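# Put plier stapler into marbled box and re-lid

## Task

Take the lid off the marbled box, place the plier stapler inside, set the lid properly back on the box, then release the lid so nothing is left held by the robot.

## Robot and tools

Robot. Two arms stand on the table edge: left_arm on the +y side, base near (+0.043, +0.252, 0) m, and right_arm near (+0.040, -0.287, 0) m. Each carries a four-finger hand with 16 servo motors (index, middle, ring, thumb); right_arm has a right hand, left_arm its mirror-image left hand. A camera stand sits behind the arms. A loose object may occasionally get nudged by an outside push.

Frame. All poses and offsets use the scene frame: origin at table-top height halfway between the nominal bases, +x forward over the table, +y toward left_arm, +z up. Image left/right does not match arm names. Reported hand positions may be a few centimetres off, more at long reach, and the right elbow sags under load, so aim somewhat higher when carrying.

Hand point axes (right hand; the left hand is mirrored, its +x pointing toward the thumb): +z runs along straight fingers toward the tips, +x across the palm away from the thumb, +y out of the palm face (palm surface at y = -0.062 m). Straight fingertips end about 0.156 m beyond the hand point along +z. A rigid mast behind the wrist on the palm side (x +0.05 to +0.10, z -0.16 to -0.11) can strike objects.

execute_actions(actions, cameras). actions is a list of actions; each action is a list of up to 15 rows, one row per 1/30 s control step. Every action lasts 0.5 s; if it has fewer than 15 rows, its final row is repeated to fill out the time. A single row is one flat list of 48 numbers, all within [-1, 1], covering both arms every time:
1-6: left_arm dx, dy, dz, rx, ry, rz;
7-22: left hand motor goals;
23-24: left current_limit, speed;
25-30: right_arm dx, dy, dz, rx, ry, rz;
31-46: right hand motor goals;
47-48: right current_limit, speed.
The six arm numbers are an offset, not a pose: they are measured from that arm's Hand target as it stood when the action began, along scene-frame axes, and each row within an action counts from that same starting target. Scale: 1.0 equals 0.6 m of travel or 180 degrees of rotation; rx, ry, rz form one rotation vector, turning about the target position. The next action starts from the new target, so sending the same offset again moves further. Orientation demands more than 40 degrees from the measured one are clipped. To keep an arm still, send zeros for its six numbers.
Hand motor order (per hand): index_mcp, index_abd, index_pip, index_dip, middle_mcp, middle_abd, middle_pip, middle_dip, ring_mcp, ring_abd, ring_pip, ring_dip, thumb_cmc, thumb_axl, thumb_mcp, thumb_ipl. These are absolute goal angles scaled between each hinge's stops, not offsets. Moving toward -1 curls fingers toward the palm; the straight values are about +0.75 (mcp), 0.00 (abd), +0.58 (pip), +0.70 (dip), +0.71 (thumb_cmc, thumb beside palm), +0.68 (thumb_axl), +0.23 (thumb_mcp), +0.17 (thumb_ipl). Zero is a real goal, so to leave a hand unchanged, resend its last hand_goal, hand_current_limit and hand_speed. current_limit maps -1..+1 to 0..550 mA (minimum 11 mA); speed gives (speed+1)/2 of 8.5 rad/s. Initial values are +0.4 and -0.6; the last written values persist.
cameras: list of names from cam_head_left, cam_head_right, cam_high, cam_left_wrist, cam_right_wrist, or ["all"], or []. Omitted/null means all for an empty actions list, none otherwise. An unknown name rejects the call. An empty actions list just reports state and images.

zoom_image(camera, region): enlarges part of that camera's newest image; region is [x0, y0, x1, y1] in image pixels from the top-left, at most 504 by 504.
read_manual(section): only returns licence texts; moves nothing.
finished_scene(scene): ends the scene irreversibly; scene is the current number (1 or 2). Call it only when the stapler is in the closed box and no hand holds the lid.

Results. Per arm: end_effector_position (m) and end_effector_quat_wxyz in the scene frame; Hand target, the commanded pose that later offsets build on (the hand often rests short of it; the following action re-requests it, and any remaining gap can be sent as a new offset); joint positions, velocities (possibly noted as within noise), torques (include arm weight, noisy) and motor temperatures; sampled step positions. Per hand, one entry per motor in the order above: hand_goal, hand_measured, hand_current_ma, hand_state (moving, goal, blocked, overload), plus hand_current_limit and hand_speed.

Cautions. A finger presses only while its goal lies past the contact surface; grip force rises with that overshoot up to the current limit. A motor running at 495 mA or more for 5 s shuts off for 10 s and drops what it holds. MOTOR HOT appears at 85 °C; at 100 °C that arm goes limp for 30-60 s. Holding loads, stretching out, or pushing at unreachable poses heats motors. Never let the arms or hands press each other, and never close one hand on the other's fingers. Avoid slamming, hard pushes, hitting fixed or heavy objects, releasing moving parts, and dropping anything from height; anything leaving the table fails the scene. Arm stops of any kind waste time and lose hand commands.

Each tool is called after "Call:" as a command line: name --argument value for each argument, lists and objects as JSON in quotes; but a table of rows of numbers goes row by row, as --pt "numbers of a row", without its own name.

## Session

Call:
execute_actions --actions '[]'

Scene clock: 0.00 s.
left_arm: end_effector_position=(+0.3568, +0.0164, +0.2485) hand_goal=(+0.754, +0.000, +0.576, +0.696, +0.754, +0.000, +0.576, +0.696, +0.754, +0.000, +0.576, +0.696, +0.714, +0.678, +0.226, +0.168) hand_measured=(+0.754, +0.000, +0.576, +0.696, +0.754, +0.000, +0.576, +0.696, +0.754, +0.000, +0.576, +0.696, +0.714, +0.678, +0.226, +0.168) hand_current_ma=(+0, +0, +0, +0, +0, +0, +0, +0, +0, +0, +0, +0, +0, +0, +0, +0) hand_state=(goal, goal, goal, goal, goal, goal, goal, goal, goal, goal, goal, goal, goal, goal, goal, goal) hand_current_limit=0.40 hand_speed=-0.60 end_effector_quat_wxyz=(+0.030, +0.657, +0.750, +0.069) | right_arm: end_effector_position=(+0.6962, -0.4429, +0.2037) hand_goal=(+0.754, +0.000, +0.576, +0.696, +0.754, +0.000, +0.576, +0.696, +0.754, +0.000, +0.576, +0.696, +0.714, +0.678, +0.226, +0.168) hand_measured=(+0.754, +0.000, +0.576, +0.696, +0.754, +0.000, +0.576, +0.696, +0.754, +0.000, +0.576, +0.696, +0.714, +0.678, +0.226, +0.168) hand_current_ma=(+0, +0, +0, +0, +0, +0, +0, +0, +0, +0, +0, +0, +0, +0, +0, +0) hand_state=(goal, goal, goal, goal, goal, goal, goal, goal, goal, goal, goal, goal, goal, goal, goal, goal) hand_current_limit=0.40 hand_speed=-0.60 end_effector_quat_wxyz=(+0.190, +0.519, +0.613, +0.564)
Joint positions: left_arm=[-0.928 1.252 1.172 -1.461 -0.148 -1.057] | right_arm=[-0.417 1.792 1.03 0.276 -0.9 -0.016]
Joint velocities: within noise
Joint torques (N m): no reading
Motor temperatures (°C): left_arm=[25 33 31 27 26 24] | right_arm=[26 29 29 28 26 24]
Heat: left arm: hottest shoulder 33 °C; right arm: hottest shoulder 29 °C.
Hand target: left_arm +0.3599, +0.0123, +0.2537; +0.036, +0.657, +0.750, +0.068 | right_arm +0.7020, -0.4453, +0.2243; +0.207, +0.506, +0.615, +0.569
camera_calibration:
cam_left_wrist: T_world_to_cam=[[-0.516292, -0.84305, -0.150695, 0.206997], [-0.604974, 0.234475, 0.760939, -0.0451396], [-0.606175, 0.484033, -0.631081, 0.482746], [0, 0, 0, 1]] pos_world=[0.372191, -0.0485723, 0.370194]
cam_right_wrist: T_world_to_cam=[[0.61064, -0.720166, 0.329364, -0.777212], [-0.621498, -0.693575, -0.36427, 0.148708], [0.490773, 0.0177387, -0.871107, -0.0345719], [0, 0, 0, 1]] pos_world=[0.583985, -0.455968, 0.280039]

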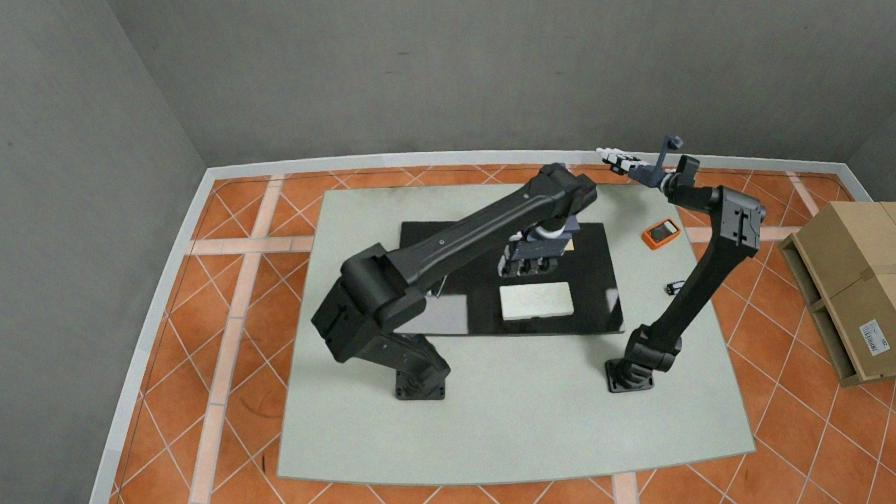

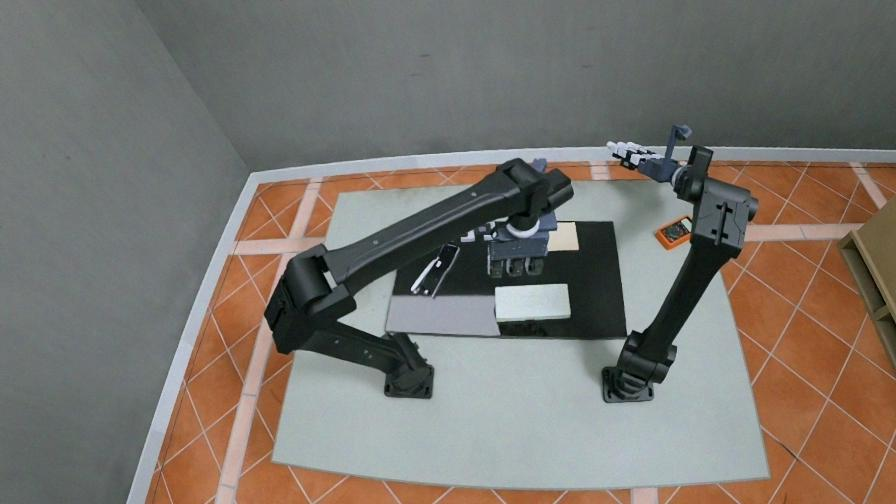

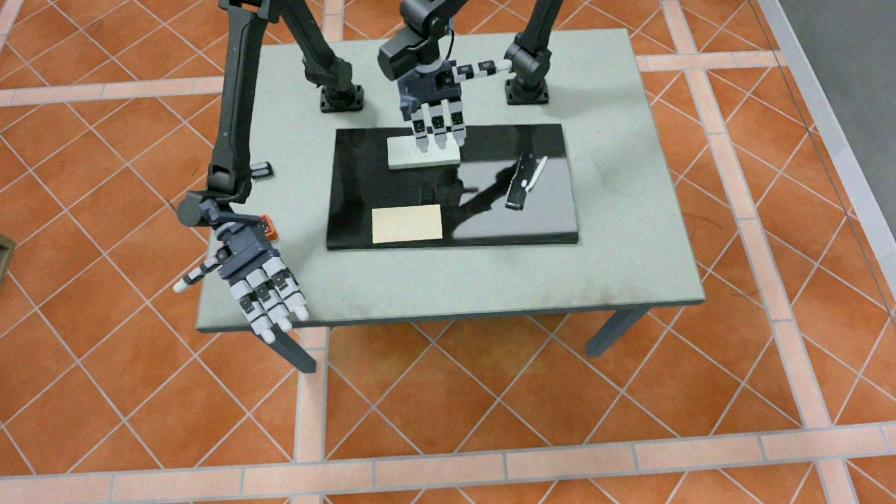

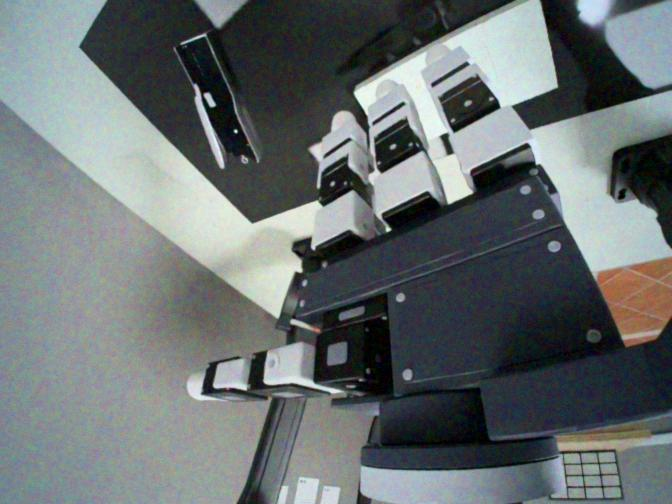

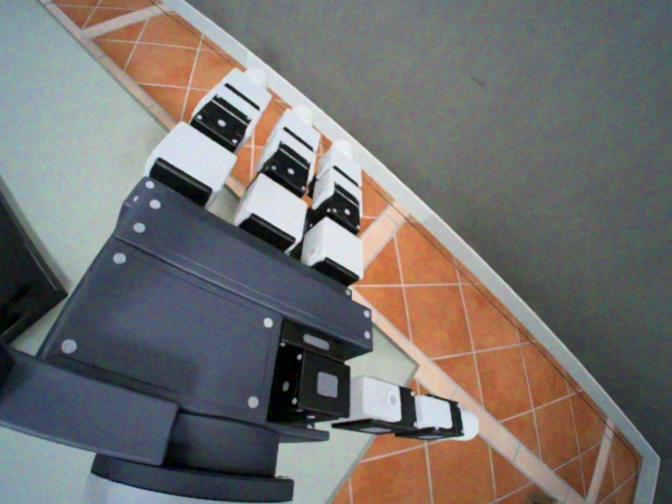

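Call:
zoom_image --camera "cam_high" --region '[370, 115, 490, 185]'

Call:
zoom_image --camera "cam_high" --region '[480, 130, 580, 230]'

Call:
zoom_image --camera "cam_head_left" --region '[480, 260, 600, 340]'

Call:
zoom_image --camera "cam_head_right" --region '[390, 220, 590, 340]'

Scaled by 4.200 from the camera's 896x504 image, which has a finer 1280x720 frame.

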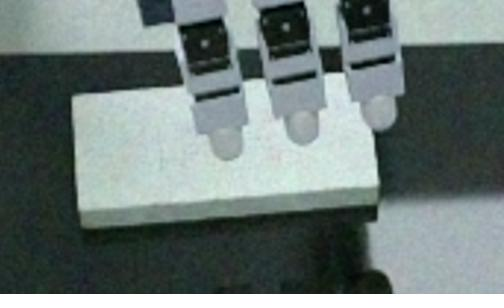

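Scaled by 5.040 from the camera's 896x504 image, which has a finer 1280x720 frame.

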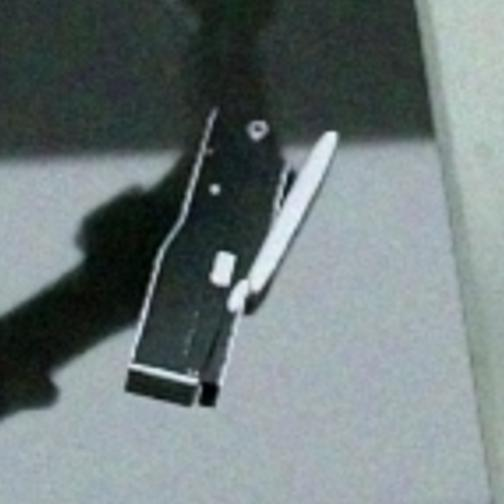

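Scaled by 4.200 from the camera's 896x504 image, which has a finer 1280x720 frame.

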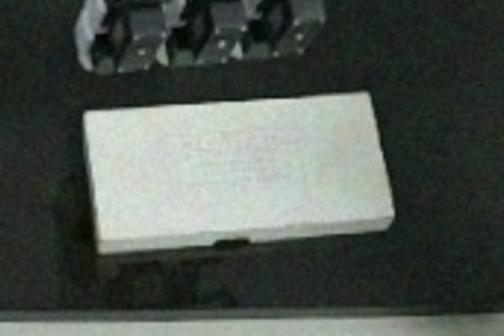

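Scaled by 2.520 from the camera's 896x504 image, which has a finer 1280x720 frame.

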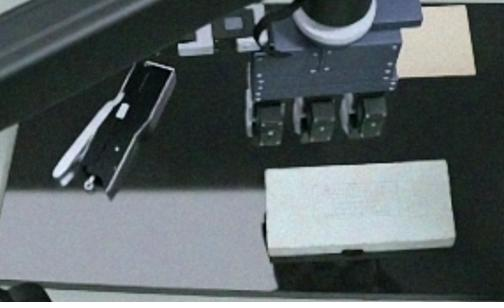

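Call:
execute_actions --actions '[[[0.0168,-0.0803,0.0055,0.0552,-0.0499,-0.1778,0.60,0,-0.226,0.478,0.60,0,-0.226,0.478,0.95,0,0.576,0.696,-0.571,0.678,0.65,-0.319,0.2,-0.6,0,0,0,0,0,0,0.754,0,0.576,0.696,0.754,0,0.576,0.696,0.754,0,0.576,0.696,0.714,0.678,0.226,0.168,0.4,-0.6]],[[-0.0287,-0.0742,-0.0093,0.0823,-0.0466,-0.1614,0.60,0,-0.226,0.478,0.60,0,-0.226,0.478,0.95,0,0.576,0.696,-0.571,0.678,0.65,-0.319,0.2,-0.6,0,0,0,0,0,0,0.754,0,0.576,0.696,0.754,0,0.576,0.696,0.754,0,0.576,0.696,0.714,0.678,0.226,0.168,0.4,-0.6]],[[-0.0522,-0.0447,-0.0337,0.1065,-0.0454,-0.1389,0.60,0,-0.226,0.478,0.60,0,-0.226,0.478,0.95,0,0.576,0.696,-0.571,0.678,0.65,-0.319,0.2,-0.6,0,0,0,0,0,0,0.754,0,0.576,0.696,0.754,0,0.576,0.696,0.754,0,0.576,0.696,0.714,0.678,0.226,0.168,0.4,-0.6]]]' --cameras '["cam_high"]'

Scene clock: 41.70 s.
left_arm: end_effector_position=(+0.3186, -0.1068, +0.2304) hand_goal=(+0.600, +0.000, -0.226, +0.478, +0.600, +0.000, -0.226, +0.478, +0.950, +0.000, +0.576, +0.696, -0.570, +0.678, +0.650, -0.318) hand_measured=(+0.604, +0.000, -0.220, +0.482, +0.604, +0.000, -0.220, +0.480, +0.948, -0.002, +0.576, +0.696, -0.574, +0.678, +0.642, -0.316) hand_current_ma=(+6, +0, +7, +5, +5, +0, +10, +4, -3, -2, +1, +0, -6, -1, -18, +2) hand_state=(goal, goal, goal, goal, goal, goal, goal, goal, goal, goal, goal, goal, goal, goal, goal, goal) hand_current_limit=0.20 hand_speed=-0.60 end_effector_quat_wxyz=(-0.057, +0.927, +0.016, +0.369) | right_arm: end_effector_position=(+0.6962, -0.4429, +0.2037) hand_goal=(+0.754, +0.000, +0.576, +0.696, +0.754, +0.000, +0.576, +0.696, +0.754, +0.000, +0.576, +0.696, +0.714, +0.678, +0.226, +0.168) hand_measured=(+0.760, +0.000, +0.576, +0.696, +0.760, +0.000, +0.576, +0.696, +0.760, +0.000, +0.576, +0.696, +0.720, +0.678, +0.226, +0.168) hand_current_ma=(+6, +0, +0, +0, +7, +0, +0, +0, +6, +0, +0, +0, +6, +0, +0, +0) hand_state=(goal, goal, goal, goal, goal, goal, goal, goal, goal, goal, goal, goal, goal, goal, goal, goal) hand_current_limit=0.40 hand_speed=-0.60 end_effector_quat_wxyz=(+0.190, +0.519, +0.613, +0.564)
Joint positions: left_arm=[-1.143 1.164 0.939 -1.106 -0.735 0.486] | right_arm=[-0.417 1.792 1.03 0.276 -0.9 -0.016]
Joint torques (N m): left_arm=[0.15 -8.23 7.2 2.36 -0.62 -0.02] | right_arm=[1.49 -20.48 8.2 2.25 -0.48 -0.07]
Motor temperatures (°C): left_arm=[25 34 36 27 26 24] | right_arm=[26 30 34 28 26 24]
Heat: left arm: hottest elbow 36 °C; right arm: hottest elbow 34 °C.
Hand target: left_arm +0.3213, -0.1072, +0.2313; -0.048, +0.928, +0.014, +0.369 | right_arm +0.7020, -0.4453, +0.2243; +0.207, +0.506, +0.615, +0.569
Off the commanded pose: left_arm 0.003 m, 1 deg | right_arm 0.021 m, 2 deg.
Step readings (end_effector_position of left_arm | right_arm):
0: (+0.3568, +0.0164, +0.2485) | (+0.6962, -0.4429, +0.2037)
1: (+0.3575, +0.0165, +0.2490) | (+0.6962, -0.4429, +0.2037)
2: (+0.3608, +0.0159, +0.2524) | (+0.6962, -0.4429, +0.2037)
4: (+0.3681, +0.0104, +0.2602) | (+0.6962, -0.4429, +0.2037)
8: (+0.3663, -0.0138, +0.2586) | (+0.6962, -0.4429, +0.2037)
15: (+0.3651, -0.0310, +0.2524) | (+0.6962, -0.4429, +0.2037)
16: (+0.3656, -0.0322, +0.2534) | (+0.6962, -0.4429, +0.2037)
17: (+0.3677, -0.0333, +0.2565) | (+0.6962, -0.4429, +0.2037)
19: (+0.3703, -0.0374, +0.2622) | (+0.6962, -0.4429, +0.2037)
23: (+0.3594, -0.0555, +0.2537) | (+0.6962, -0.4429, +0.2037)
30: (+0.3514, -0.0745, +0.2474) | (+0.6962, -0.4429, +0.2037)
31: (+0.3511, -0.0756, +0.2484) | (+0.6962, -0.4429, +0.2037)
32: (+0.3520, -0.0760, +0.2508) | (+0.6962, -0.4429, +0.2037)
34: (+0.3514, -0.0768, +0.2532) | (+0.6962, -0.4429, +0.2037)
38: (+0.3363, -0.0867, +0.2382) | (+0.6962, -0.4429, +0.2037)
45: (+0.3242, -0.1014, +0.2281) | (+0.6962, -0.4429, +0.2037)
Images, in order (width x height): cam_high 896x504.

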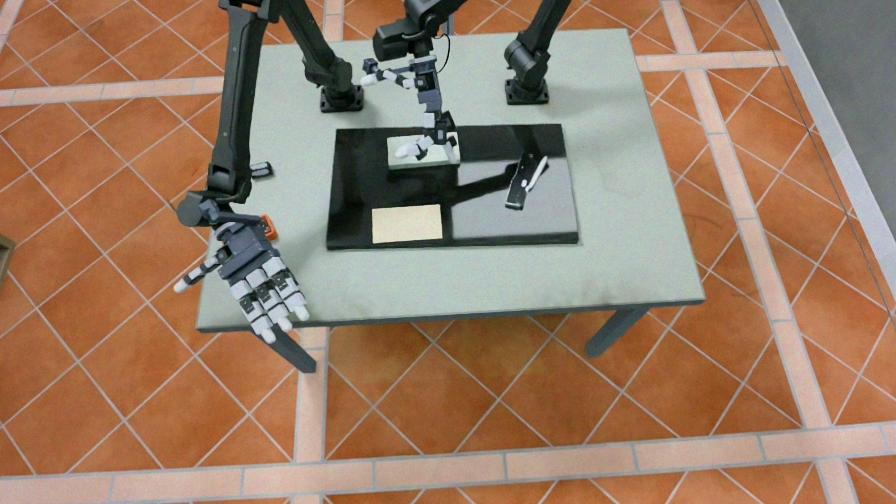

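Call:
execute_actions --actions '[[[-0.0495,-0.0052,-0.0503,0.1258,-0.0457,-0.1118,0.60,0,-0.226,0.478,0.60,0,-0.226,0.478,0.95,0,0.576,0.696,-0.571,0.678,0.65,-0.319,0.2,-0.6,0,0,0,0,0,0,0.754,0,0.576,0.696,0.754,0,0.576,0.696,0.754,0,0.576,0.696,0.714,0.678,0.226,0.168,0.4,-0.6]],[[-0.0303,0.0318,-0.0485,0.1397,-0.0457,-0.0808,0.60,0,-0.226,0.478,0.60,0,-0.226,0.478,0.95,0,0.576,0.696,-0.571,0.678,0.65,-0.319,0.2,-0.6,0,0,0,0,0,0,0.754,0,0.576,0.696,0.754,0,0.576,0.696,0.754,0,0.576,0.696,0.714,0.678,0.226,0.168,0.4,-0.6]],[[-0.0125,0.0568,-0.0278,0.1476,-0.0441,-0.0481,0.60,0,-0.226,0.478,0.60,0,-0.226,0.478,0.95,0,0.576,0.696,-0.571,0.678,0.65,-0.319,0.2,-0.6,0,0,0,0,0,0,0.754,0,0.576,0.696,0.754,0,0.576,0.696,0.754,0,0.576,0.696,0.714,0.678,0.226,0.168,0.4,-0.6]]]' --cameras '["cam_high","cam_left_wrist"]'

Scene clock: 45.23 s.
left_arm: end_effector_position=(+0.2696, -0.0535, +0.1553) hand_goal=(+0.600, +0.000, -0.226, +0.478, +0.600, +0.000, -0.226, +0.478, +0.950, +0.000, +0.576, +0.696, -0.570, +0.678, +0.650, -0.318) hand_measured=(+0.592, +0.000, -0.224, +0.480, +0.594, +0.000, -0.224, +0.480, +0.938, -0.002, +0.574, +0.696, -0.572, +0.678, +0.642, -0.316) hand_current_ma=(-13, +0, +2, +4, -12, +0, +3, +3, -25, -2, -1, +0, -3, -1, -17, +2) hand_state=(goal, goal, goal, goal, goal, goal, goal, goal, goal, goal, goal, goal, goal, goal, goal, goal) hand_current_limit=0.20 hand_speed=-0.60 end_effector_quat_wxyz=(-0.477, +0.593, -0.508, +0.403) | right_arm: end_effector_position=(+0.6962, -0.4429, +0.2037) hand_goal=(+0.754, +0.000, +0.576, +0.696, +0.754, +0.000, +0.576, +0.696, +0.754, +0.000, +0.576, +0.696, +0.714, +0.678, +0.226, +0.168) hand_measured=(+0.760, +0.000, +0.576, +0.696, +0.760, +0.000, +0.576, +0.696, +0.760, +0.000, +0.576, +0.696, +0.720, +0.678, +0.226, +0.168) hand_current_ma=(+6, +0, +0, +0, +7, +0, +0, +0, +6, +0, +0, +0, +6, +0, +0, +0) hand_state=(goal, goal, goal, goal, goal, goal, goal, goal, goal, goal, goal, goal, goal, goal, goal, goal) hand_current_limit=0.40 hand_speed=-0.60 end_effector_quat_wxyz=(+0.190, +0.519, +0.613, +0.564)
Joint positions: left_arm=[-1.333 1.197 0.761 -0.805 -1.336 1.916] | right_arm=[-0.417 1.792 1.03 0.276 -0.9 -0.016]
Joint torques (N m): left_arm=[-1.26 -7.88 6.43 2.15 -0.98 0.1] | right_arm=[1.49 -20.48 8.2 2.26 -0.48 -0.07]
Heat: left arm: hottest elbow 36 °C; right arm: hottest elbow 34 °C.
Hand target: left_arm +0.2659, -0.0572, +0.1552; -0.458, +0.584, -0.524, +0.419 | right_arm +0.7020, -0.4453, +0.2243; +0.207, +0.506, +0.615, +0.569
Off the commanded pose: left_arm 0.005 m, 4 deg | right_arm 0.021 m, 2 deg.
Step readings (end_effector_position of left_arm | right_arm):
0: (+0.3185, -0.1068, +0.2304) | (+0.6962, -0.4429, +0.2037)
1: (+0.3188, -0.1064, +0.2304) | (+0.6962, -0.4429, +0.2037)
2: (+0.3203, -0.1041, +0.2309) | (+0.6962, -0.4429, +0.2037)
4: (+0.3214, -0.0987, +0.2304) | (+0.6962, -0.4429, +0.2037)
8: (+0.3087, -0.0983, +0.2170) | (+0.6962, -0.4429, +0.2037)
15: (+0.2970, -0.1058, +0.2015) | (+0.6962, -0.4429, +0.2037)
16: (+0.2970, -0.1058, +0.2006) | (+0.6962, -0.4429, +0.2037)
17: (+0.2984, -0.1027, +0.2012) | (+0.6962, -0.4429, +0.2037)
19: (+0.3001, -0.0956, +0.2029) | (+0.6962, -0.4429, +0.2037)
23: (+0.2897, -0.0908, +0.1954) | (+0.6962, -0.4429, +0.2037)
30: (+0.2788, -0.0885, +0.1758) | (+0.6962, -0.4429, +0.2037)
31: (+0.2789, -0.0879, +0.1747) | (+0.6962, -0.4429, +0.2037)
32: (+0.2811, -0.0838, +0.1757) | (+0.6962, -0.4429, +0.2037)
34: (+0.2842, -0.0732, +0.1787) | (+0.6962, -0.4429, +0.2037)
38: (+0.2786, -0.0645, +0.1737) | (+0.6962, -0.4429, +0.2037)
45: (+0.2705, -0.0569, +0.1581) | (+0.6962, -0.4429, +0.2037)
camera_calibration:
cam_left_wrist: T_world_to_cam=[[0.039623, 0.784422, 0.61896, -0.0934264], [-0.6335, -0.459319, 0.622659, -0.0185654], [0.772727, -0.416783, 0.478732, -0.187428], [0, 0, 0, 1]] pos_world=[0.136772, -0.0133587, 0.159115]
Images, in order (width x height): cam_high 896x504, cam_left_wrist 672x504.

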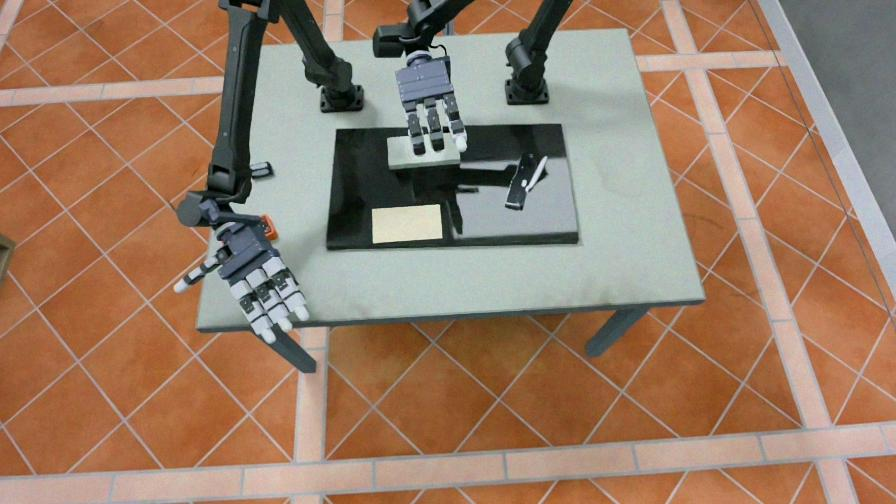

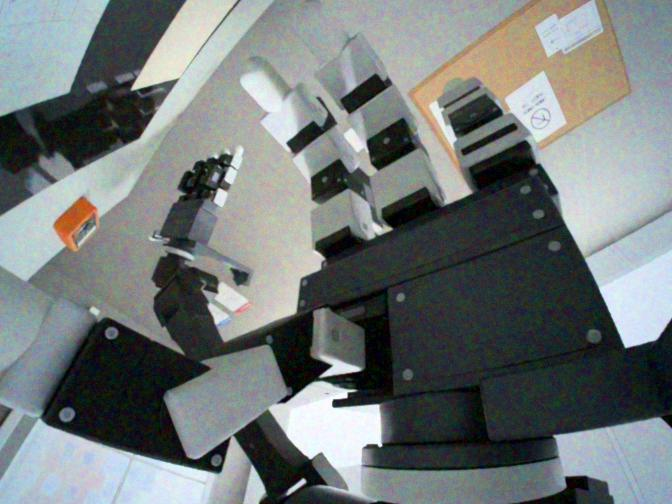

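Call:
execute_actions --actions '[[[-0.004,0.006,-0.0917,0,0,0,0.60,0,-0.226,0.478,0.60,0,-0.226,0.478,0.95,0,0.576,0.696,-0.571,0.678,0.65,-0.319,0.2,-0.6,0,0,0,0,0,0,0.754,0,0.576,0.696,0.754,0,0.576,0.696,0.754,0,0.576,0.696,0.714,0.678,0.226,0.168,0.4,-0.6]],[[0,0,-0.03,0,0,0,0.60,0,-0.226,0.478,0.60,0,-0.226,0.478,0.95,0,0.576,0.696,-0.571,0.678,0.65,-0.319,0.2,-0.6,0,0,0,0,0,0,0.754,0,0.576,0.696,0.754,0,0.576,0.696,0.754,0,0.576,0.696,0.714,0.678,0.226,0.168,0.4,-0.6]]]' --cameras '["cam_high","cam_left_wrist"]'

Call:
zoom_image --camera "cam_high" --region '[370, 100, 490, 190]'

Scene clock: 48.23 s.
left_arm: end_effector_position=(+0.2662, -0.0509, +0.0873) hand_goal=(+0.600, +0.000, -0.226, +0.478, +0.600, +0.000, -0.226, +0.478, +0.950, +0.000, +0.576, +0.696, -0.570, +0.678, +0.650, -0.318) hand_measured=(+0.592, +0.000, -0.224, +0.480, +0.594, +0.000, -0.224, +0.480, +0.938, -0.002, +0.574, +0.696, -0.572, +0.678, +0.642, -0.316) hand_current_ma=(-13, +0, +2, +4, -12, +0, +3, +3, -25, -2, -1, +0, -2, -1, -16, +2) hand_state=(goal, goal, goal, goal, goal, goal, goal, goal, goal, goal, goal, goal, goal, goal, goal, goal) hand_current_limit=0.20 hand_speed=-0.60 end_effector_quat_wxyz=(-0.460, +0.588, -0.517, +0.419) | right_arm: end_effector_position=(+0.6962, -0.4429, +0.2037) hand_goal=(+0.754, +0.000, +0.576, +0.696, +0.754, +0.000, +0.576, +0.696, +0.754, +0.000, +0.576, +0.696, +0.714, +0.678, +0.226, +0.168) hand_measured=(+0.760, +0.000, +0.576, +0.696, +0.760, +0.000, +0.576, +0.696, +0.760, +0.000, +0.576, +0.696, +0.720, +0.678, +0.226, +0.168) hand_current_ma=(+6, +0, +0, +0, +7, +0, +0, +0, +6, +0, +0, +0, +6, +0, +0, +0) hand_state=(goal, goal, goal, goal, goal, goal, goal, goal, goal, goal, goal, goal, goal, goal, goal, goal) hand_current_limit=0.40 hand_speed=-0.60 end_effector_quat_wxyz=(+0.190, +0.519, +0.613, +0.564)
Joint positions: left_arm=[-1.333 1.258 0.586 -0.396 -1.31 2.071] | right_arm=[-0.417 1.792 1.03 0.276 -0.9 -0.016]
Joint torques (N m): left_arm=[-0.97 -5.89 5.68 2.48 -0.9 0.08] | right_arm=[1.44 -20.48 8.2 2.26 -0.48 -0.07]
Heat: left arm: hottest elbow 36 °C; right arm: hottest elbow 34 °C.
Hand target: left_arm +0.2636, -0.0536, +0.0824; -0.457, +0.584, -0.523, +0.419 | right_arm +0.7020, -0.4453, +0.2243; +0.207, +0.506, +0.615, +0.569
Off the commanded pose: left_arm 0.006 m, 1 deg | right_arm 0.021 m, 2 deg.
joint sent to its limit (left arm) — joint 6 (wrist roll), upper limit. The joint targets still meet the commanded pose.
Step readings (end_effector_position of left_arm | right_arm):
0: (+0.2696, -0.0535, +0.1553) | (+0.6962, -0.4429, +0.2037)
1: (+0.2695, -0.0534, +0.1547) | (+0.6962, -0.4429, +0.2037)
2: (+0.2697, -0.0539, +0.1527) | (+0.6962, -0.4429, +0.2037)
4: (+0.2691, -0.0533, +0.1432) | (+0.6962, -0.4429, +0.2037)
8: (+0.2657, -0.0445, +0.1147) | (+0.6962, -0.4429, +0.2037)
15: (+0.2662, -0.0489, +0.1031) | (+0.6962, -0.4429, +0.2037)
16: (+0.2665, -0.0504, +0.1034) | (+0.6962, -0.4429, +0.2037)
17: (+0.2668, -0.0515, +0.1034) | (+0.6962, -0.4429, +0.2037)
19: (+0.2671, -0.0527, +0.1014) | (+0.6962, -0.4429, +0.2037)
23: (+0.2662, -0.0506, +0.0919) | (+0.6962, -0.4429, +0.2037)
30: (+0.2660, -0.0505, +0.0870) | (+0.6962, -0.4429, +0.2037)
camera_calibration:
cam_left_wrist: T_world_to_cam=[[0.0767761, 0.795858, 0.600596, -0.0608984], [-0.651576, -0.415901, 0.634409, 0.0288013], [0.754688, -0.440041, 0.48663, -0.148177], [0, 0, 0, 1]] pos_world=[0.135269, -0.00475881, 0.0904108]
Images, in order (width x height): cam_high 896x504, cam_left_wrist 672x504.

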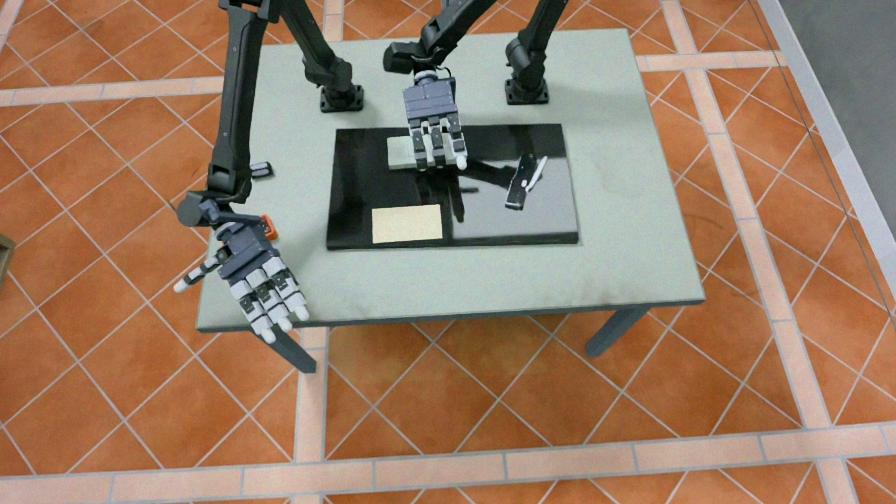

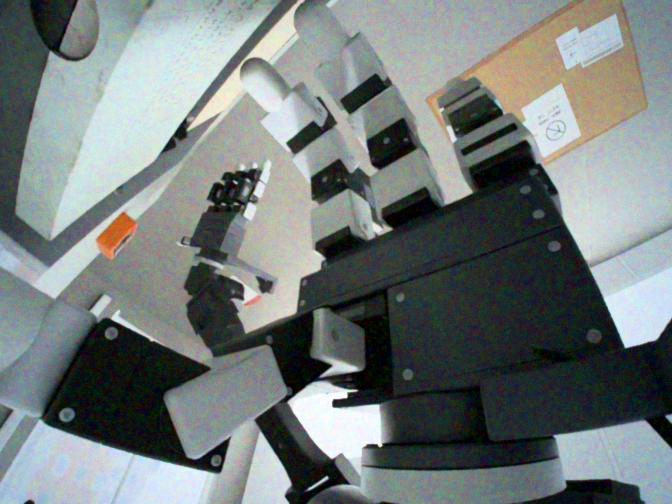

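Scaled by 4.200 from the camera's 896x504 image, which has a finer 1280x720 frame.

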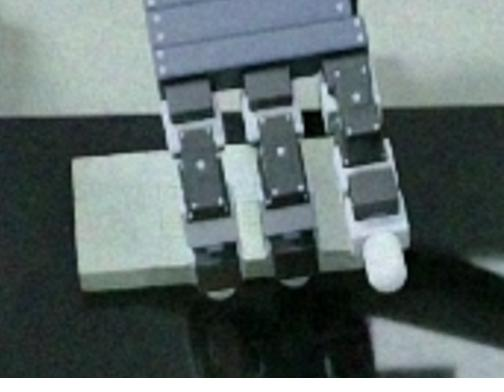

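Call:
execute_actions --actions '[[[-0.0152,-0.0068,-0.03,0,0,0,0.60,0,-0.226,0.478,0.60,0,-0.226,0.478,0.95,0,0.576,0.696,-0.571,0.678,0.65,-0.319,0.2,-0.6,0,0,0,0,0,0,0.754,0,0.576,0.696,0.754,0,0.576,0.696,0.754,0,0.576,0.696,0.714,0.678,0.226,0.168,0.4,-0.6]],[[0,0,-0.02,0,0,0,0.60,0,-0.226,0.478,0.60,0,-0.226,0.478,0.95,0,0.576,0.696,-0.571,0.678,0.65,-0.319,0.2,-0.6,0,0,0,0,0,0,0.754,0,0.576,0.696,0.754,0,0.576,0.696,0.754,0,0.576,0.696,0.714,0.678,0.226,0.168,0.4,-0.6]]]' --cameras '["cam_high","cam_left_wrist","cam_head_right"]'

Call:
zoom_image --camera "cam_high" --region '[370, 100, 490, 190]'

Call:
zoom_image --camera "cam_head_right" --region '[480, 250, 600, 340]'

Scene clock: 53.97 s.
left_arm: end_effector_position=(+0.2599, -0.0558, +0.0635) hand_goal=(+0.600, +0.000, -0.226, +0.478, +0.600, +0.000, -0.226, +0.478, +0.950, +0.000, +0.576, +0.696, -0.570, +0.678, +0.650, -0.318) hand_measured=(+0.596, -0.006, -0.236, +0.470, +0.594, +0.000, -0.224, +0.480, +0.938, -0.002, +0.574, +0.696, -0.572, +0.678, +0.642, -0.316) hand_current_ma=(-5, -8, -16, -12, -12, +0, +2, +3, -25, -2, -1, +0, -1, -1, -16, +2) hand_state=(goal, goal, goal, goal, goal, goal, goal, goal, goal, goal, goal, goal, goal, goal, goal, goal) hand_current_limit=0.20 hand_speed=-0.60 end_effector_quat_wxyz=(-0.460, +0.588, -0.515, +0.421) | right_arm: end_effector_position=(+0.6962, -0.4429, +0.2037) hand_goal=(+0.754, +0.000, +0.576, +0.696, +0.754, +0.000, +0.576, +0.696, +0.754, +0.000, +0.576, +0.696, +0.714, +0.678, +0.226, +0.168) hand_measured=(+0.760, +0.000, +0.576, +0.696, +0.760, +0.000, +0.576, +0.696, +0.760, +0.000, +0.576, +0.696, +0.720, +0.678, +0.226, +0.168) hand_current_ma=(+6, +0, +0, +0, +7, +0, +0, +0, +6, +0, +0, +0, +6, +0, +0, +0) hand_state=(goal, goal, goal, goal, goal, goal, goal, goal, goal, goal, goal, goal, goal, goal, goal, goal) hand_current_limit=0.40 hand_speed=-0.60 end_effector_quat_wxyz=(+0.190, +0.519, +0.613, +0.564)
Joint positions: left_arm=[-1.359 1.337 0.578 -0.393 -1.326 1.98] | right_arm=[-0.417 1.792 1.03 0.276 -0.9 -0.016]
Joint torques (N m): left_arm=[-1.44 -5.36 4.79 2.28 -0.83 -0.05] | right_arm=[1.44 -20.48 8.18 2.26 -0.48 -0.07]
Heat: left arm: hottest elbow 37 °C; right arm: hottest elbow 34 °C.
Hand target: left_arm +0.2544, -0.0577, +0.0523; -0.458, +0.584, -0.524, +0.419 | right_arm +0.7020, -0.4453, +0.2243; +0.207, +0.506, +0.615, +0.569
Off the commanded pose: left_arm 0.013 m, 1 deg | right_arm 0.021 m, 2 deg.
Step readings (end_effector_position of left_arm | right_arm):
0: (+0.2662, -0.0509, +0.0873) | (+0.6962, -0.4429, +0.2037)
1: (+0.2662, -0.0508, +0.0872) | (+0.6962, -0.4429, +0.2037)
2: (+0.2660, -0.0508, +0.0864) | (+0.6962, -0.4429, +0.2037)
4: (+0.2650, -0.0517, +0.0836) | (+0.6962, -0.4429, +0.2037)
8: (+0.2604, -0.0534, +0.0724) | (+0.6962, -0.4429, +0.2037)
15: (+0.2588, -0.0555, +0.0684) | (+0.6962, -0.4429, +0.2037)
16: (+0.2589, -0.0557, +0.0685) | (+0.6962, -0.4429, +0.2037)
17: (+0.2590, -0.0558, +0.0681) | (+0.6962, -0.4429, +0.2037)
19: (+0.2591, -0.0557, +0.0663) | (+0.6962, -0.4429, +0.2037)
23: (+0.2597, -0.0556, +0.0636) | (+0.6962, -0.4429, +0.2037)
30: (+0.2599, -0.0558, +0.0636) | (+0.6962, -0.4429, +0.2037)
camera_calibration:
cam_left_wrist: T_world_to_cam=[[0.0720945, 0.79844, 0.597743, -0.0407031], [-0.654132, -0.414564, 0.632652, 0.038635], [0.752937, -0.436613, 0.492397, -0.133699], [0, 0, 0, 1]] pos_world=[0.128874, -0.00985904, 0.0657204]
Images, in order (width x height): cam_head_right 896x504, cam_high 896x504, cam_left_wrist 672x504.

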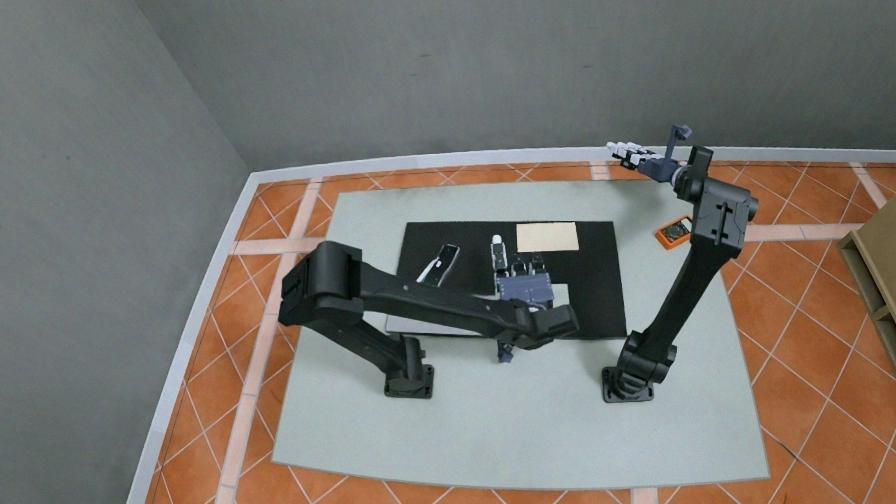

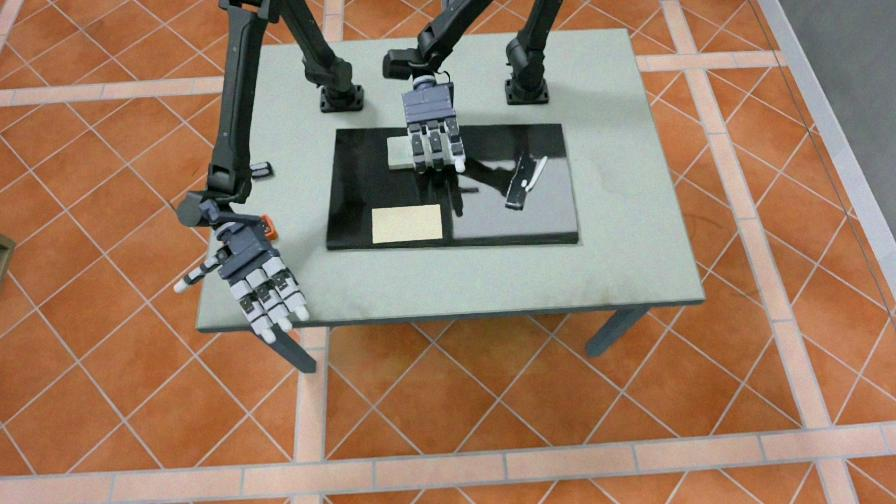

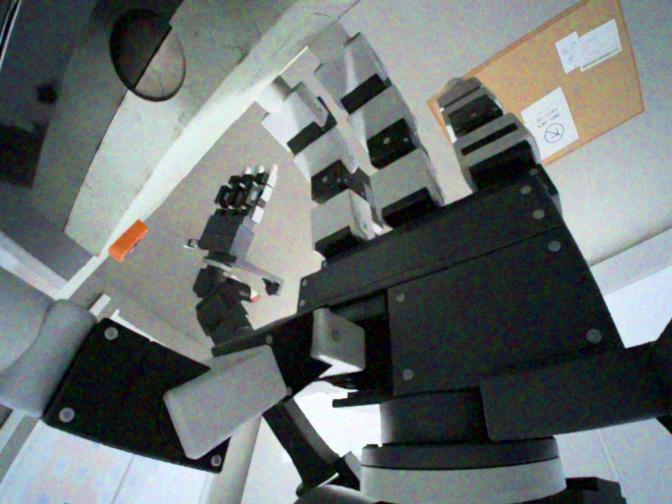

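Scaled by 4.200 from the camera's 896x504 image, which has a finer 1280x720 frame.

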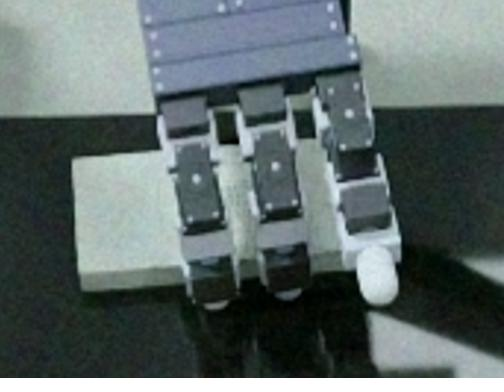

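Scaled by 4.200 from the camera's 896x504 image, which has a finer 1280x720 frame.

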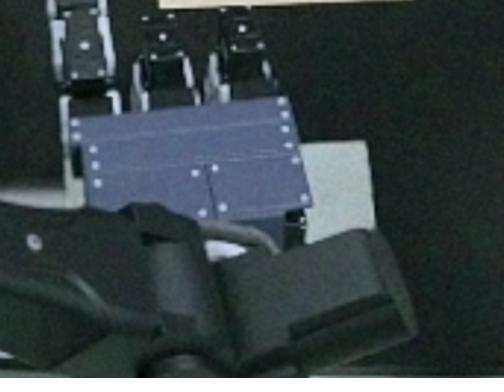

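Call:
zoom_image --camera "cam_left_wrist" --region '[0, 0, 400, 280]'

Call:
zoom_image --camera "cam_high" --region '[400, 140, 460, 185]'

Scaled by 1.260 from the camera's 672x504 image, which has a finer 960x720 frame.

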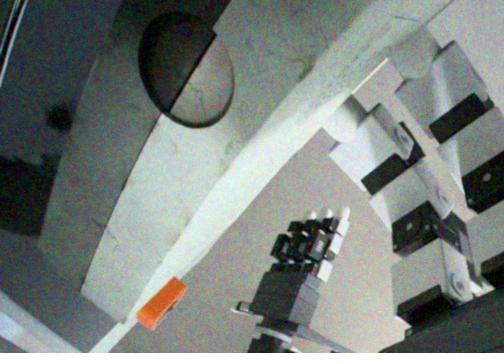

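Scaled by 8.400 from the camera's 896x504 image, which has a finer 1280x720 frame.

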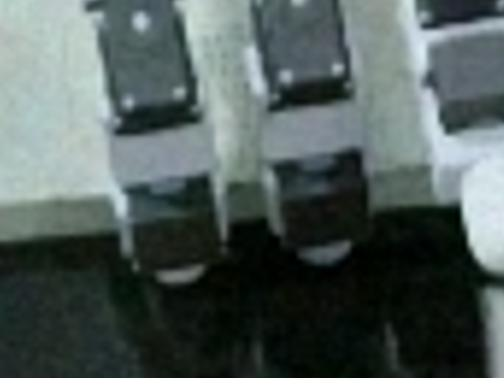

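Call:
execute_actions --actions '[[[0,0,0,0,0,0,0.60,0,-0.226,0.478,0.60,0,-0.226,0.478,0.95,0,0.576,0.696,-0.571,0.678,0.65,-0.319,0.2,-0.6,0,0,0,0,0,0,0.754,0,0.576,0.696,0.754,0,0.576,0.696,0.754,0,0.576,0.696,0.714,0.678,0.226,0.168,0.4,-0.6]]]' --cameras '["cam_head_left","cam_head_right"]'

Call:
zoom_image --camera "cam_head_left" --region '[470, 220, 610, 340]'

Scene clock: 64.43 s.
left_arm: end_effector_position=(+0.2599, -0.0558, +0.0635) hand_goal=(+0.600, +0.000, -0.226, +0.478, +0.600, +0.000, -0.226, +0.478, +0.950, +0.000, +0.576, +0.696, -0.570, +0.678, +0.650, -0.318) hand_measured=(+0.596, -0.006, -0.236, +0.470, +0.594, +0.000, -0.224, +0.480, +0.938, -0.002, +0.574, +0.696, -0.572, +0.678, +0.642, -0.316) hand_current_ma=(-5, -8, -16, -12, -12, +0, +2, +3, -25, -2, -1, +0, -1, -1, -16, +2) hand_state=(goal, goal, goal, goal, goal, goal, goal, goal, goal, goal, goal, goal, goal, goal, goal, goal) hand_current_limit=0.20 hand_speed=-0.60 end_effector_quat_wxyz=(-0.460, +0.588, -0.514, +0.421) | right_arm: end_effector_position=(+0.6962, -0.4429, +0.2037) hand_goal=(+0.754, +0.000, +0.576, +0.696, +0.754, +0.000, +0.576, +0.696, +0.754, +0.000, +0.576, +0.696, +0.714, +0.678, +0.226, +0.168) hand_measured=(+0.760, +0.000, +0.576, +0.696, +0.760, +0.000, +0.576, +0.696, +0.760, +0.000, +0.576, +0.696, +0.720, +0.678, +0.226, +0.168) hand_current_ma=(+6, +0, +0, +0, +7, +0, +0, +0, +6, +0, +0, +0, +6, +0, +0, +0) hand_state=(goal, goal, goal, goal, goal, goal, goal, goal, goal, goal, goal, goal, goal, goal, goal, goal) hand_current_limit=0.40 hand_speed=-0.60 end_effector_quat_wxyz=(+0.190, +0.519, +0.613, +0.564)
Joint positions: left_arm=[-1.359 1.337 0.578 -0.393 -1.326 1.98] | right_arm=[-0.417 1.792 1.03 0.276 -0.9 -0.016]
Joint torques (N m): left_arm=[-1.44 -5.36 4.79 2.28 -0.83 -0.05] | right_arm=[1.49 -20.48 8.2 2.25 -0.48 -0.07]
Heat: left arm: hottest elbow 36 °C; right arm: hottest elbow 35 °C.
Hand target: left_arm +0.2544, -0.0577, +0.0523; -0.457, +0.584, -0.523, +0.419 | right_arm +0.7020, -0.4453, +0.2243; +0.207, +0.506, +0.615, +0.569
Off the commanded pose: left_arm 0.013 m, 1 deg | right_arm 0.021 m, 2 deg.
Step readings (end_effector_position of left_arm | right_arm):
0: (+0.2599, -0.0558, +0.0635) | (+0.6962, -0.4429, +0.2037)
1: (+0.2599, -0.0558, +0.0635) | (+0.6962, -0.4429, +0.2037)
2: (+0.2599, -0.0558, +0.0635) | (+0.6962, -0.4429, +0.2037)
4: (+0.2599, -0.0558, +0.0635) | (+0.6962, -0.4429, +0.2037)
8: (+0.2599, -0.0558, +0.0635) | (+0.6962, -0.4429, +0.2037)
15: (+0.2599, -0.0558, +0.0635) | (+0.6962, -0.4429, +0.2037)
Images, in order (width x height): cam_head_left 896x504, cam_head_right 896x504.

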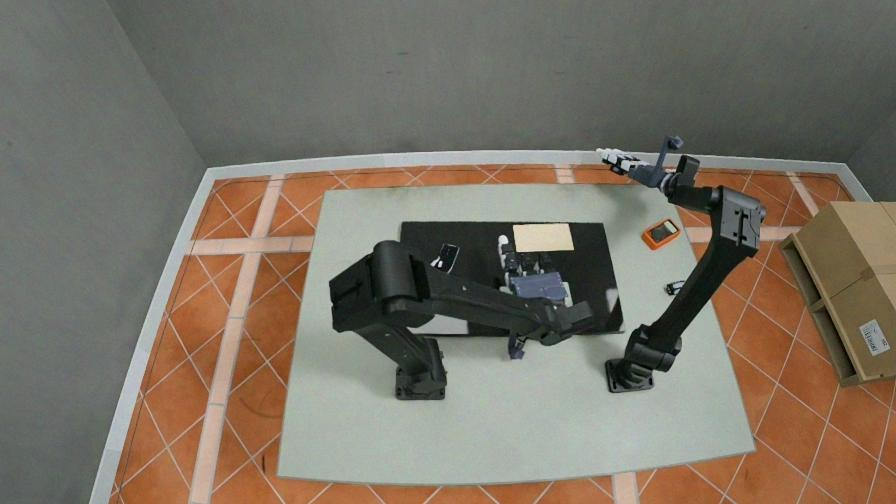

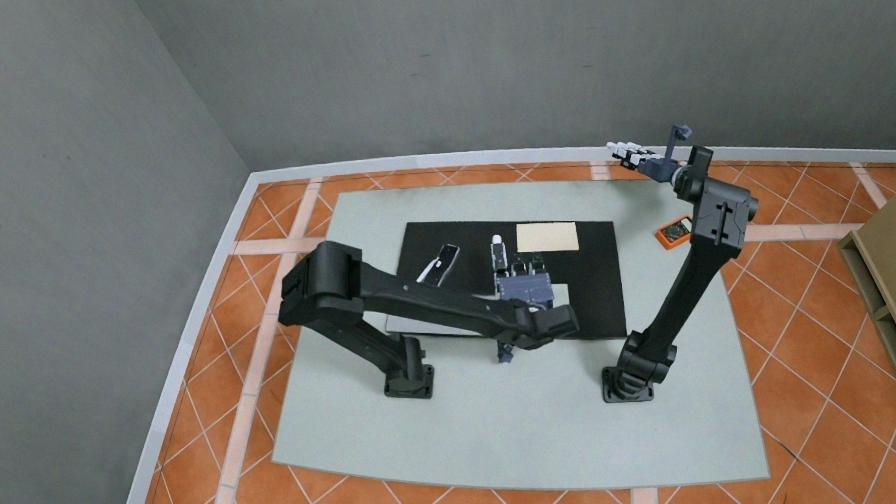

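Scaled by 3.600 from the camera's 896x504 image, which has a finer 1280x720 frame.

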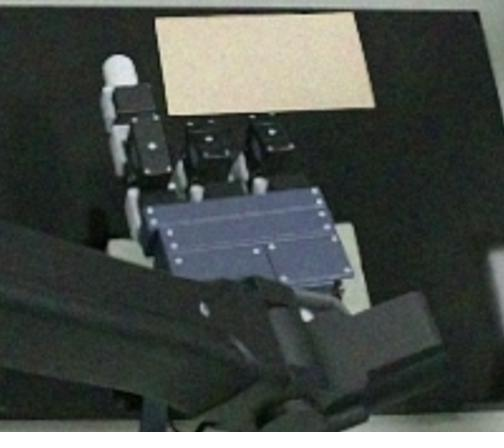

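Call:
execute_actions --actions '[[[0.0543,0.0078,0.045,0,0,0,0.60,0,-0.226,0.478,0.60,0,-0.226,0.478,0.95,0,0.576,0.696,-0.571,0.678,0.65,-0.319,0.2,-0.6,0,0,0,0,0,0,0.754,0,0.576,0.696,0.754,0,0.576,0.696,0.754,0,0.576,0.696,0.714,0.678,0.226,0.168,0.4,-0.6]],[[0,0,0,0,0,0,0.60,0,-0.226,0.478,0.60,0,-0.226,0.478,0.95,0,0.576,0.696,-0.571,0.678,0.65,-0.319,0.2,-0.6,0,0,0,0,0,0,0.754,0,0.576,0.696,0.754,0,0.576,0.696,0.754,0,0.576,0.696,0.714,0.678,0.226,0.168,0.4,-0.6]]]' --cameras '["cam_high","cam_left_wrist"]'

Call:
zoom_image --camera "cam_high" --region '[370, 100, 490, 190]'

Scene clock: 77.00 s.
left_arm: end_effector_position=(+0.2791, -0.0403, +0.0670) hand_goal=(+0.600, +0.000, -0.226, +0.478, +0.600, +0.000, -0.226, +0.478, +0.950, +0.000, +0.576, +0.696, -0.570, +0.678, +0.650, -0.318) hand_measured=(+0.588, +0.000, -0.228, +0.476, +0.594, +0.000, -0.224, +0.480, +0.938, -0.002, +0.574, +0.696, -0.572, +0.678, +0.642, -0.316) hand_current_ma=(-26, +0, -2, -3, -12, +0, +2, +3, -25, -2, -1, +0, -1, -1, -16, +2) hand_state=(goal, goal, goal, goal, goal, goal, goal, goal, goal, goal, goal, goal, goal, goal, goal, goal) hand_current_limit=0.20 hand_speed=-0.60 end_effector_quat_wxyz=(-0.478, +0.592, -0.517, +0.392) | right_arm: end_effector_position=(+0.6962, -0.4429, +0.2037) hand_goal=(+0.754, +0.000, +0.576, +0.696, +0.754, +0.000, +0.576, +0.696, +0.754, +0.000, +0.576, +0.696, +0.714, +0.678, +0.226, +0.168) hand_measured=(+0.760, +0.000, +0.576, +0.696, +0.760, +0.000, +0.576, +0.696, +0.760, +0.000, +0.576, +0.696, +0.720, +0.678, +0.226, +0.168) hand_current_ma=(+6, +0, +0, +0, +7, +0, +0, +0, +6, +0, +0, +0, +6, +0, +0, +0) hand_state=(goal, goal, goal, goal, goal, goal, goal, goal, goal, goal, goal, goal, goal, goal, goal, goal) hand_current_limit=0.40 hand_speed=-0.60 end_effector_quat_wxyz=(+0.190, +0.519, +0.613, +0.564)
Joint positions: left_arm=[-1.288 1.321 0.585 -0.379 -1.305 2.07] | right_arm=[-0.417 1.792 1.03 0.276 -0.9 -0.016]
Joint torques (N m): left_arm=[0.26 -8.23 7.75 2.22 -0.86 0.1] | right_arm=[1.49 -20.48 8.18 2.25 -0.49 -0.07]
Heat: left arm: hottest elbow 35 °C; right arm: hottest elbow 35 °C.
Hand target: left_arm +0.2871, -0.0531, +0.0794; -0.457, +0.584, -0.523, +0.419 | right_arm +0.7020, -0.4453, +0.2243; +0.207, +0.506, +0.615, +0.569
Off the commanded pose: left_arm 0.019 m, 4 deg | right_arm 0.021 m, 2 deg.
joint sent to its limit (left arm) — joint 6 (wrist roll), upper limit. The joint targets are off in orientation, not in position.
Step readings (end_effector_position of left_arm | right_arm):
0: (+0.2599, -0.0558, +0.0635) | (+0.6962, -0.4429, +0.2037)
1: (+0.2599, -0.0558, +0.0635) | (+0.6962, -0.4429, +0.2037)
2: (+0.2600, -0.0557, +0.0635) | (+0.6962, -0.4429, +0.2037)
4: (+0.2619, -0.0549, +0.0641) | (+0.6962, -0.4429, +0.2037)
8: (+0.2728, -0.0473, +0.0671) | (+0.6962, -0.4429, +0.2037)
15: (+0.2792, -0.0401, +0.0668) | (+0.6962, -0.4429, +0.2037)
16: (+0.2792, -0.0402, +0.0668) | (+0.6962, -0.4429, +0.2037)
17: (+0.2791, -0.0401, +0.0668) | (+0.6962, -0.4429, +0.2037)
19: (+0.2791, -0.0402, +0.0668) | (+0.6962, -0.4429, +0.2037)
23: (+0.2791, -0.0402, +0.0669) | (+0.6962, -0.4429, +0.2037)
30: (+0.2790, -0.0401, +0.0668) | (+0.6962, -0.4429, +0.2037)
camera_calibration:
cam_left_wrist: T_world_to_cam=[[0.0526952, 0.771339, 0.634239, -0.0545884], [-0.622131, -0.47145, 0.62505, 0.0446794], [0.781138, -0.427517, 0.455031, -0.148093], [0, 0, 0, 1]] pos_world=[0.146354, -0.000142269, 0.0740823]
Images, in order (width x height): cam_high 896x504, cam_left_wrist 672x504.

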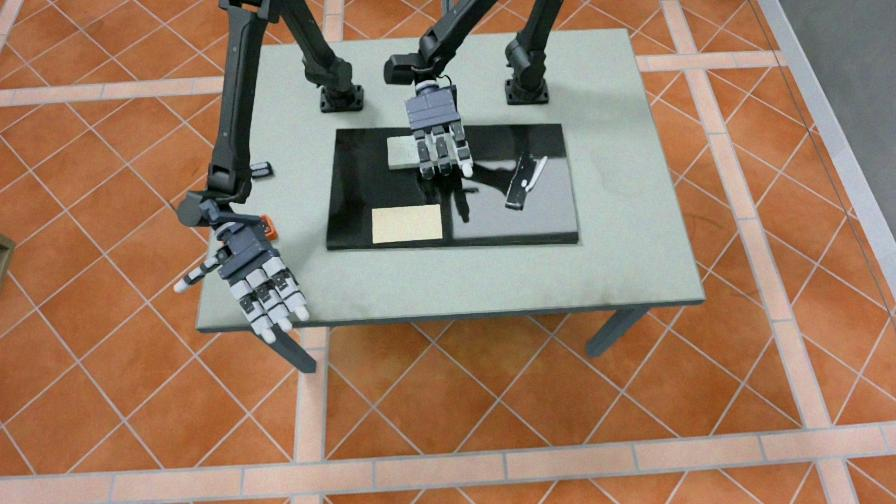

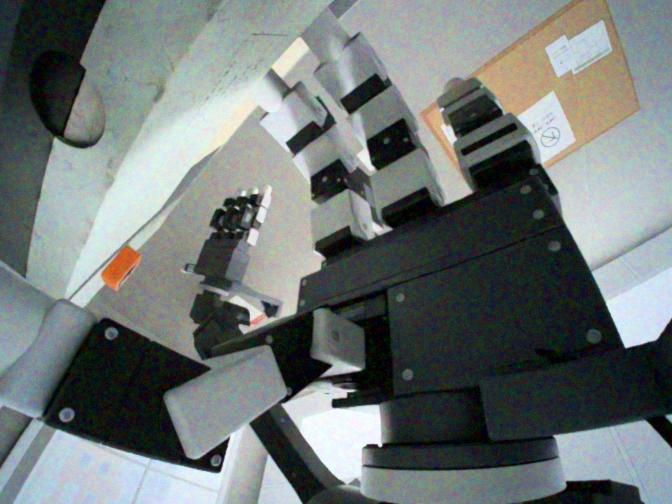

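Scaled by 4.200 from the camera's 896x504 image, which has a finer 1280x720 frame.

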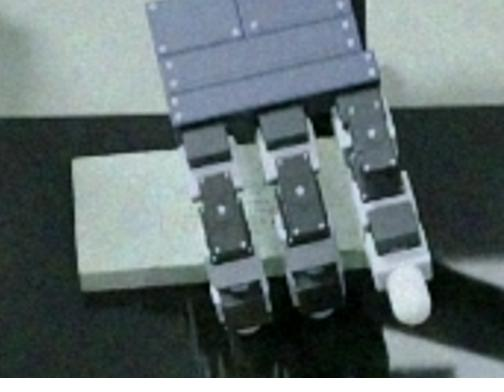

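Call:
execute_actions --actions '[[[0.0,-0.019,0.005,0,0,0,0.60,0,-0.226,0.478,0.60,0,-0.226,0.478,0.95,0,0.576,0.696,-0.571,0.678,0.65,-0.319,0.2,-0.6,0,0,0,0,0,0,0.754,0,0.576,0.696,0.754,0,0.576,0.696,0.754,0,0.576,0.696,0.714,0.678,0.226,0.168,0.4,-0.6]]]'

Scene clock: 79.77 s.
left_arm: end_effector_position=(+0.2822, -0.0525, +0.0767) hand_goal=(+0.600, +0.000, -0.226, +0.478, +0.600, +0.000, -0.226, +0.478, +0.950, +0.000, +0.576, +0.696, -0.570, +0.678, +0.650, -0.318) hand_measured=(+0.588, +0.000, -0.228, +0.476, +0.594, +0.000, -0.224, +0.480, +0.938, -0.002, +0.574, +0.696, -0.572, +0.678, +0.642, -0.316) hand_current_ma=(-26, +0, -2, -3, -12, +0, +2, +3, -25, -2, -1, +0, -1, -1, -16, +2) hand_state=(goal, goal, goal, goal, goal, goal, goal, goal, goal, goal, goal, goal, goal, goal, goal, goal) hand_current_limit=0.20 hand_speed=-0.60 end_effector_quat_wxyz=(-0.471, +0.597, -0.511, +0.401) | right_arm: end_effector_position=(+0.6962, -0.4429, +0.2037) hand_goal=(+0.754, +0.000, +0.576, +0.696, +0.754, +0.000, +0.576, +0.696, +0.754, +0.000, +0.576, +0.696, +0.714, +0.678, +0.226, +0.168) hand_measured=(+0.760, +0.000, +0.576, +0.696, +0.760, +0.000, +0.576, +0.696, +0.760, +0.000, +0.576, +0.696, +0.720, +0.678, +0.226, +0.168) hand_current_ma=(+6, +0, +0, +0, +7, +0, +0, +0, +6, +0, +0, +0, +6, +0, +0, +0) hand_state=(goal, goal, goal, goal, goal, goal, goal, goal, goal, goal, goal, goal, goal, goal, goal, goal) hand_current_limit=0.40 hand_speed=-0.60 end_effector_quat_wxyz=(+0.190, +0.519, +0.613, +0.564)
Joint positions: left_arm=[-1.288 1.321 0.613 -0.379 -1.302 2.071] | right_arm=[-0.417 1.792 1.03 0.276 -0.9 -0.016]
Joint torques (N m): left_arm=[-0.21 -6.71 7.92 1.92 -0.9 0.08] | right_arm=[1.49 -20.48 8.21 2.26 -0.48 -0.07]
Heat: left arm: hottest elbow 36 °C; right arm: hottest elbow 35 °C.
Hand target: left_arm +0.2870, -0.0644, +0.0822; -0.457, +0.584, -0.524, +0.419 | right_arm +0.7020, -0.4453, +0.2243; +0.207, +0.506, +0.615, +0.569
Off the commanded pose: left_arm 0.014 m, 3 deg | right_arm 0.021 m, 2 deg.
joint sent to its limit (left arm) — joint 6 (wrist roll), upper limit. The joint targets are off in orientation, not in position.
Step readings (end_effector_position of left_arm | right_arm):
0: (+0.2791, -0.0403, +0.0670) | (+0.6962, -0.4429, +0.2037)
1: (+0.2791, -0.0405, +0.0671) | (+0.6962, -0.4429, +0.2037)
2: (+0.2792, -0.0408, +0.0673) | (+0.6962, -0.4429, +0.2037)
4: (+0.2797, -0.0431, +0.0691) | (+0.6962, -0.4429, +0.2037)
8: (+0.2816, -0.0497, +0.0747) | (+0.6962, -0.4429, +0.2037)
15: (+0.2823, -0.0524, +0.0767) | (+0.6962, -0.4429, +0.2037)


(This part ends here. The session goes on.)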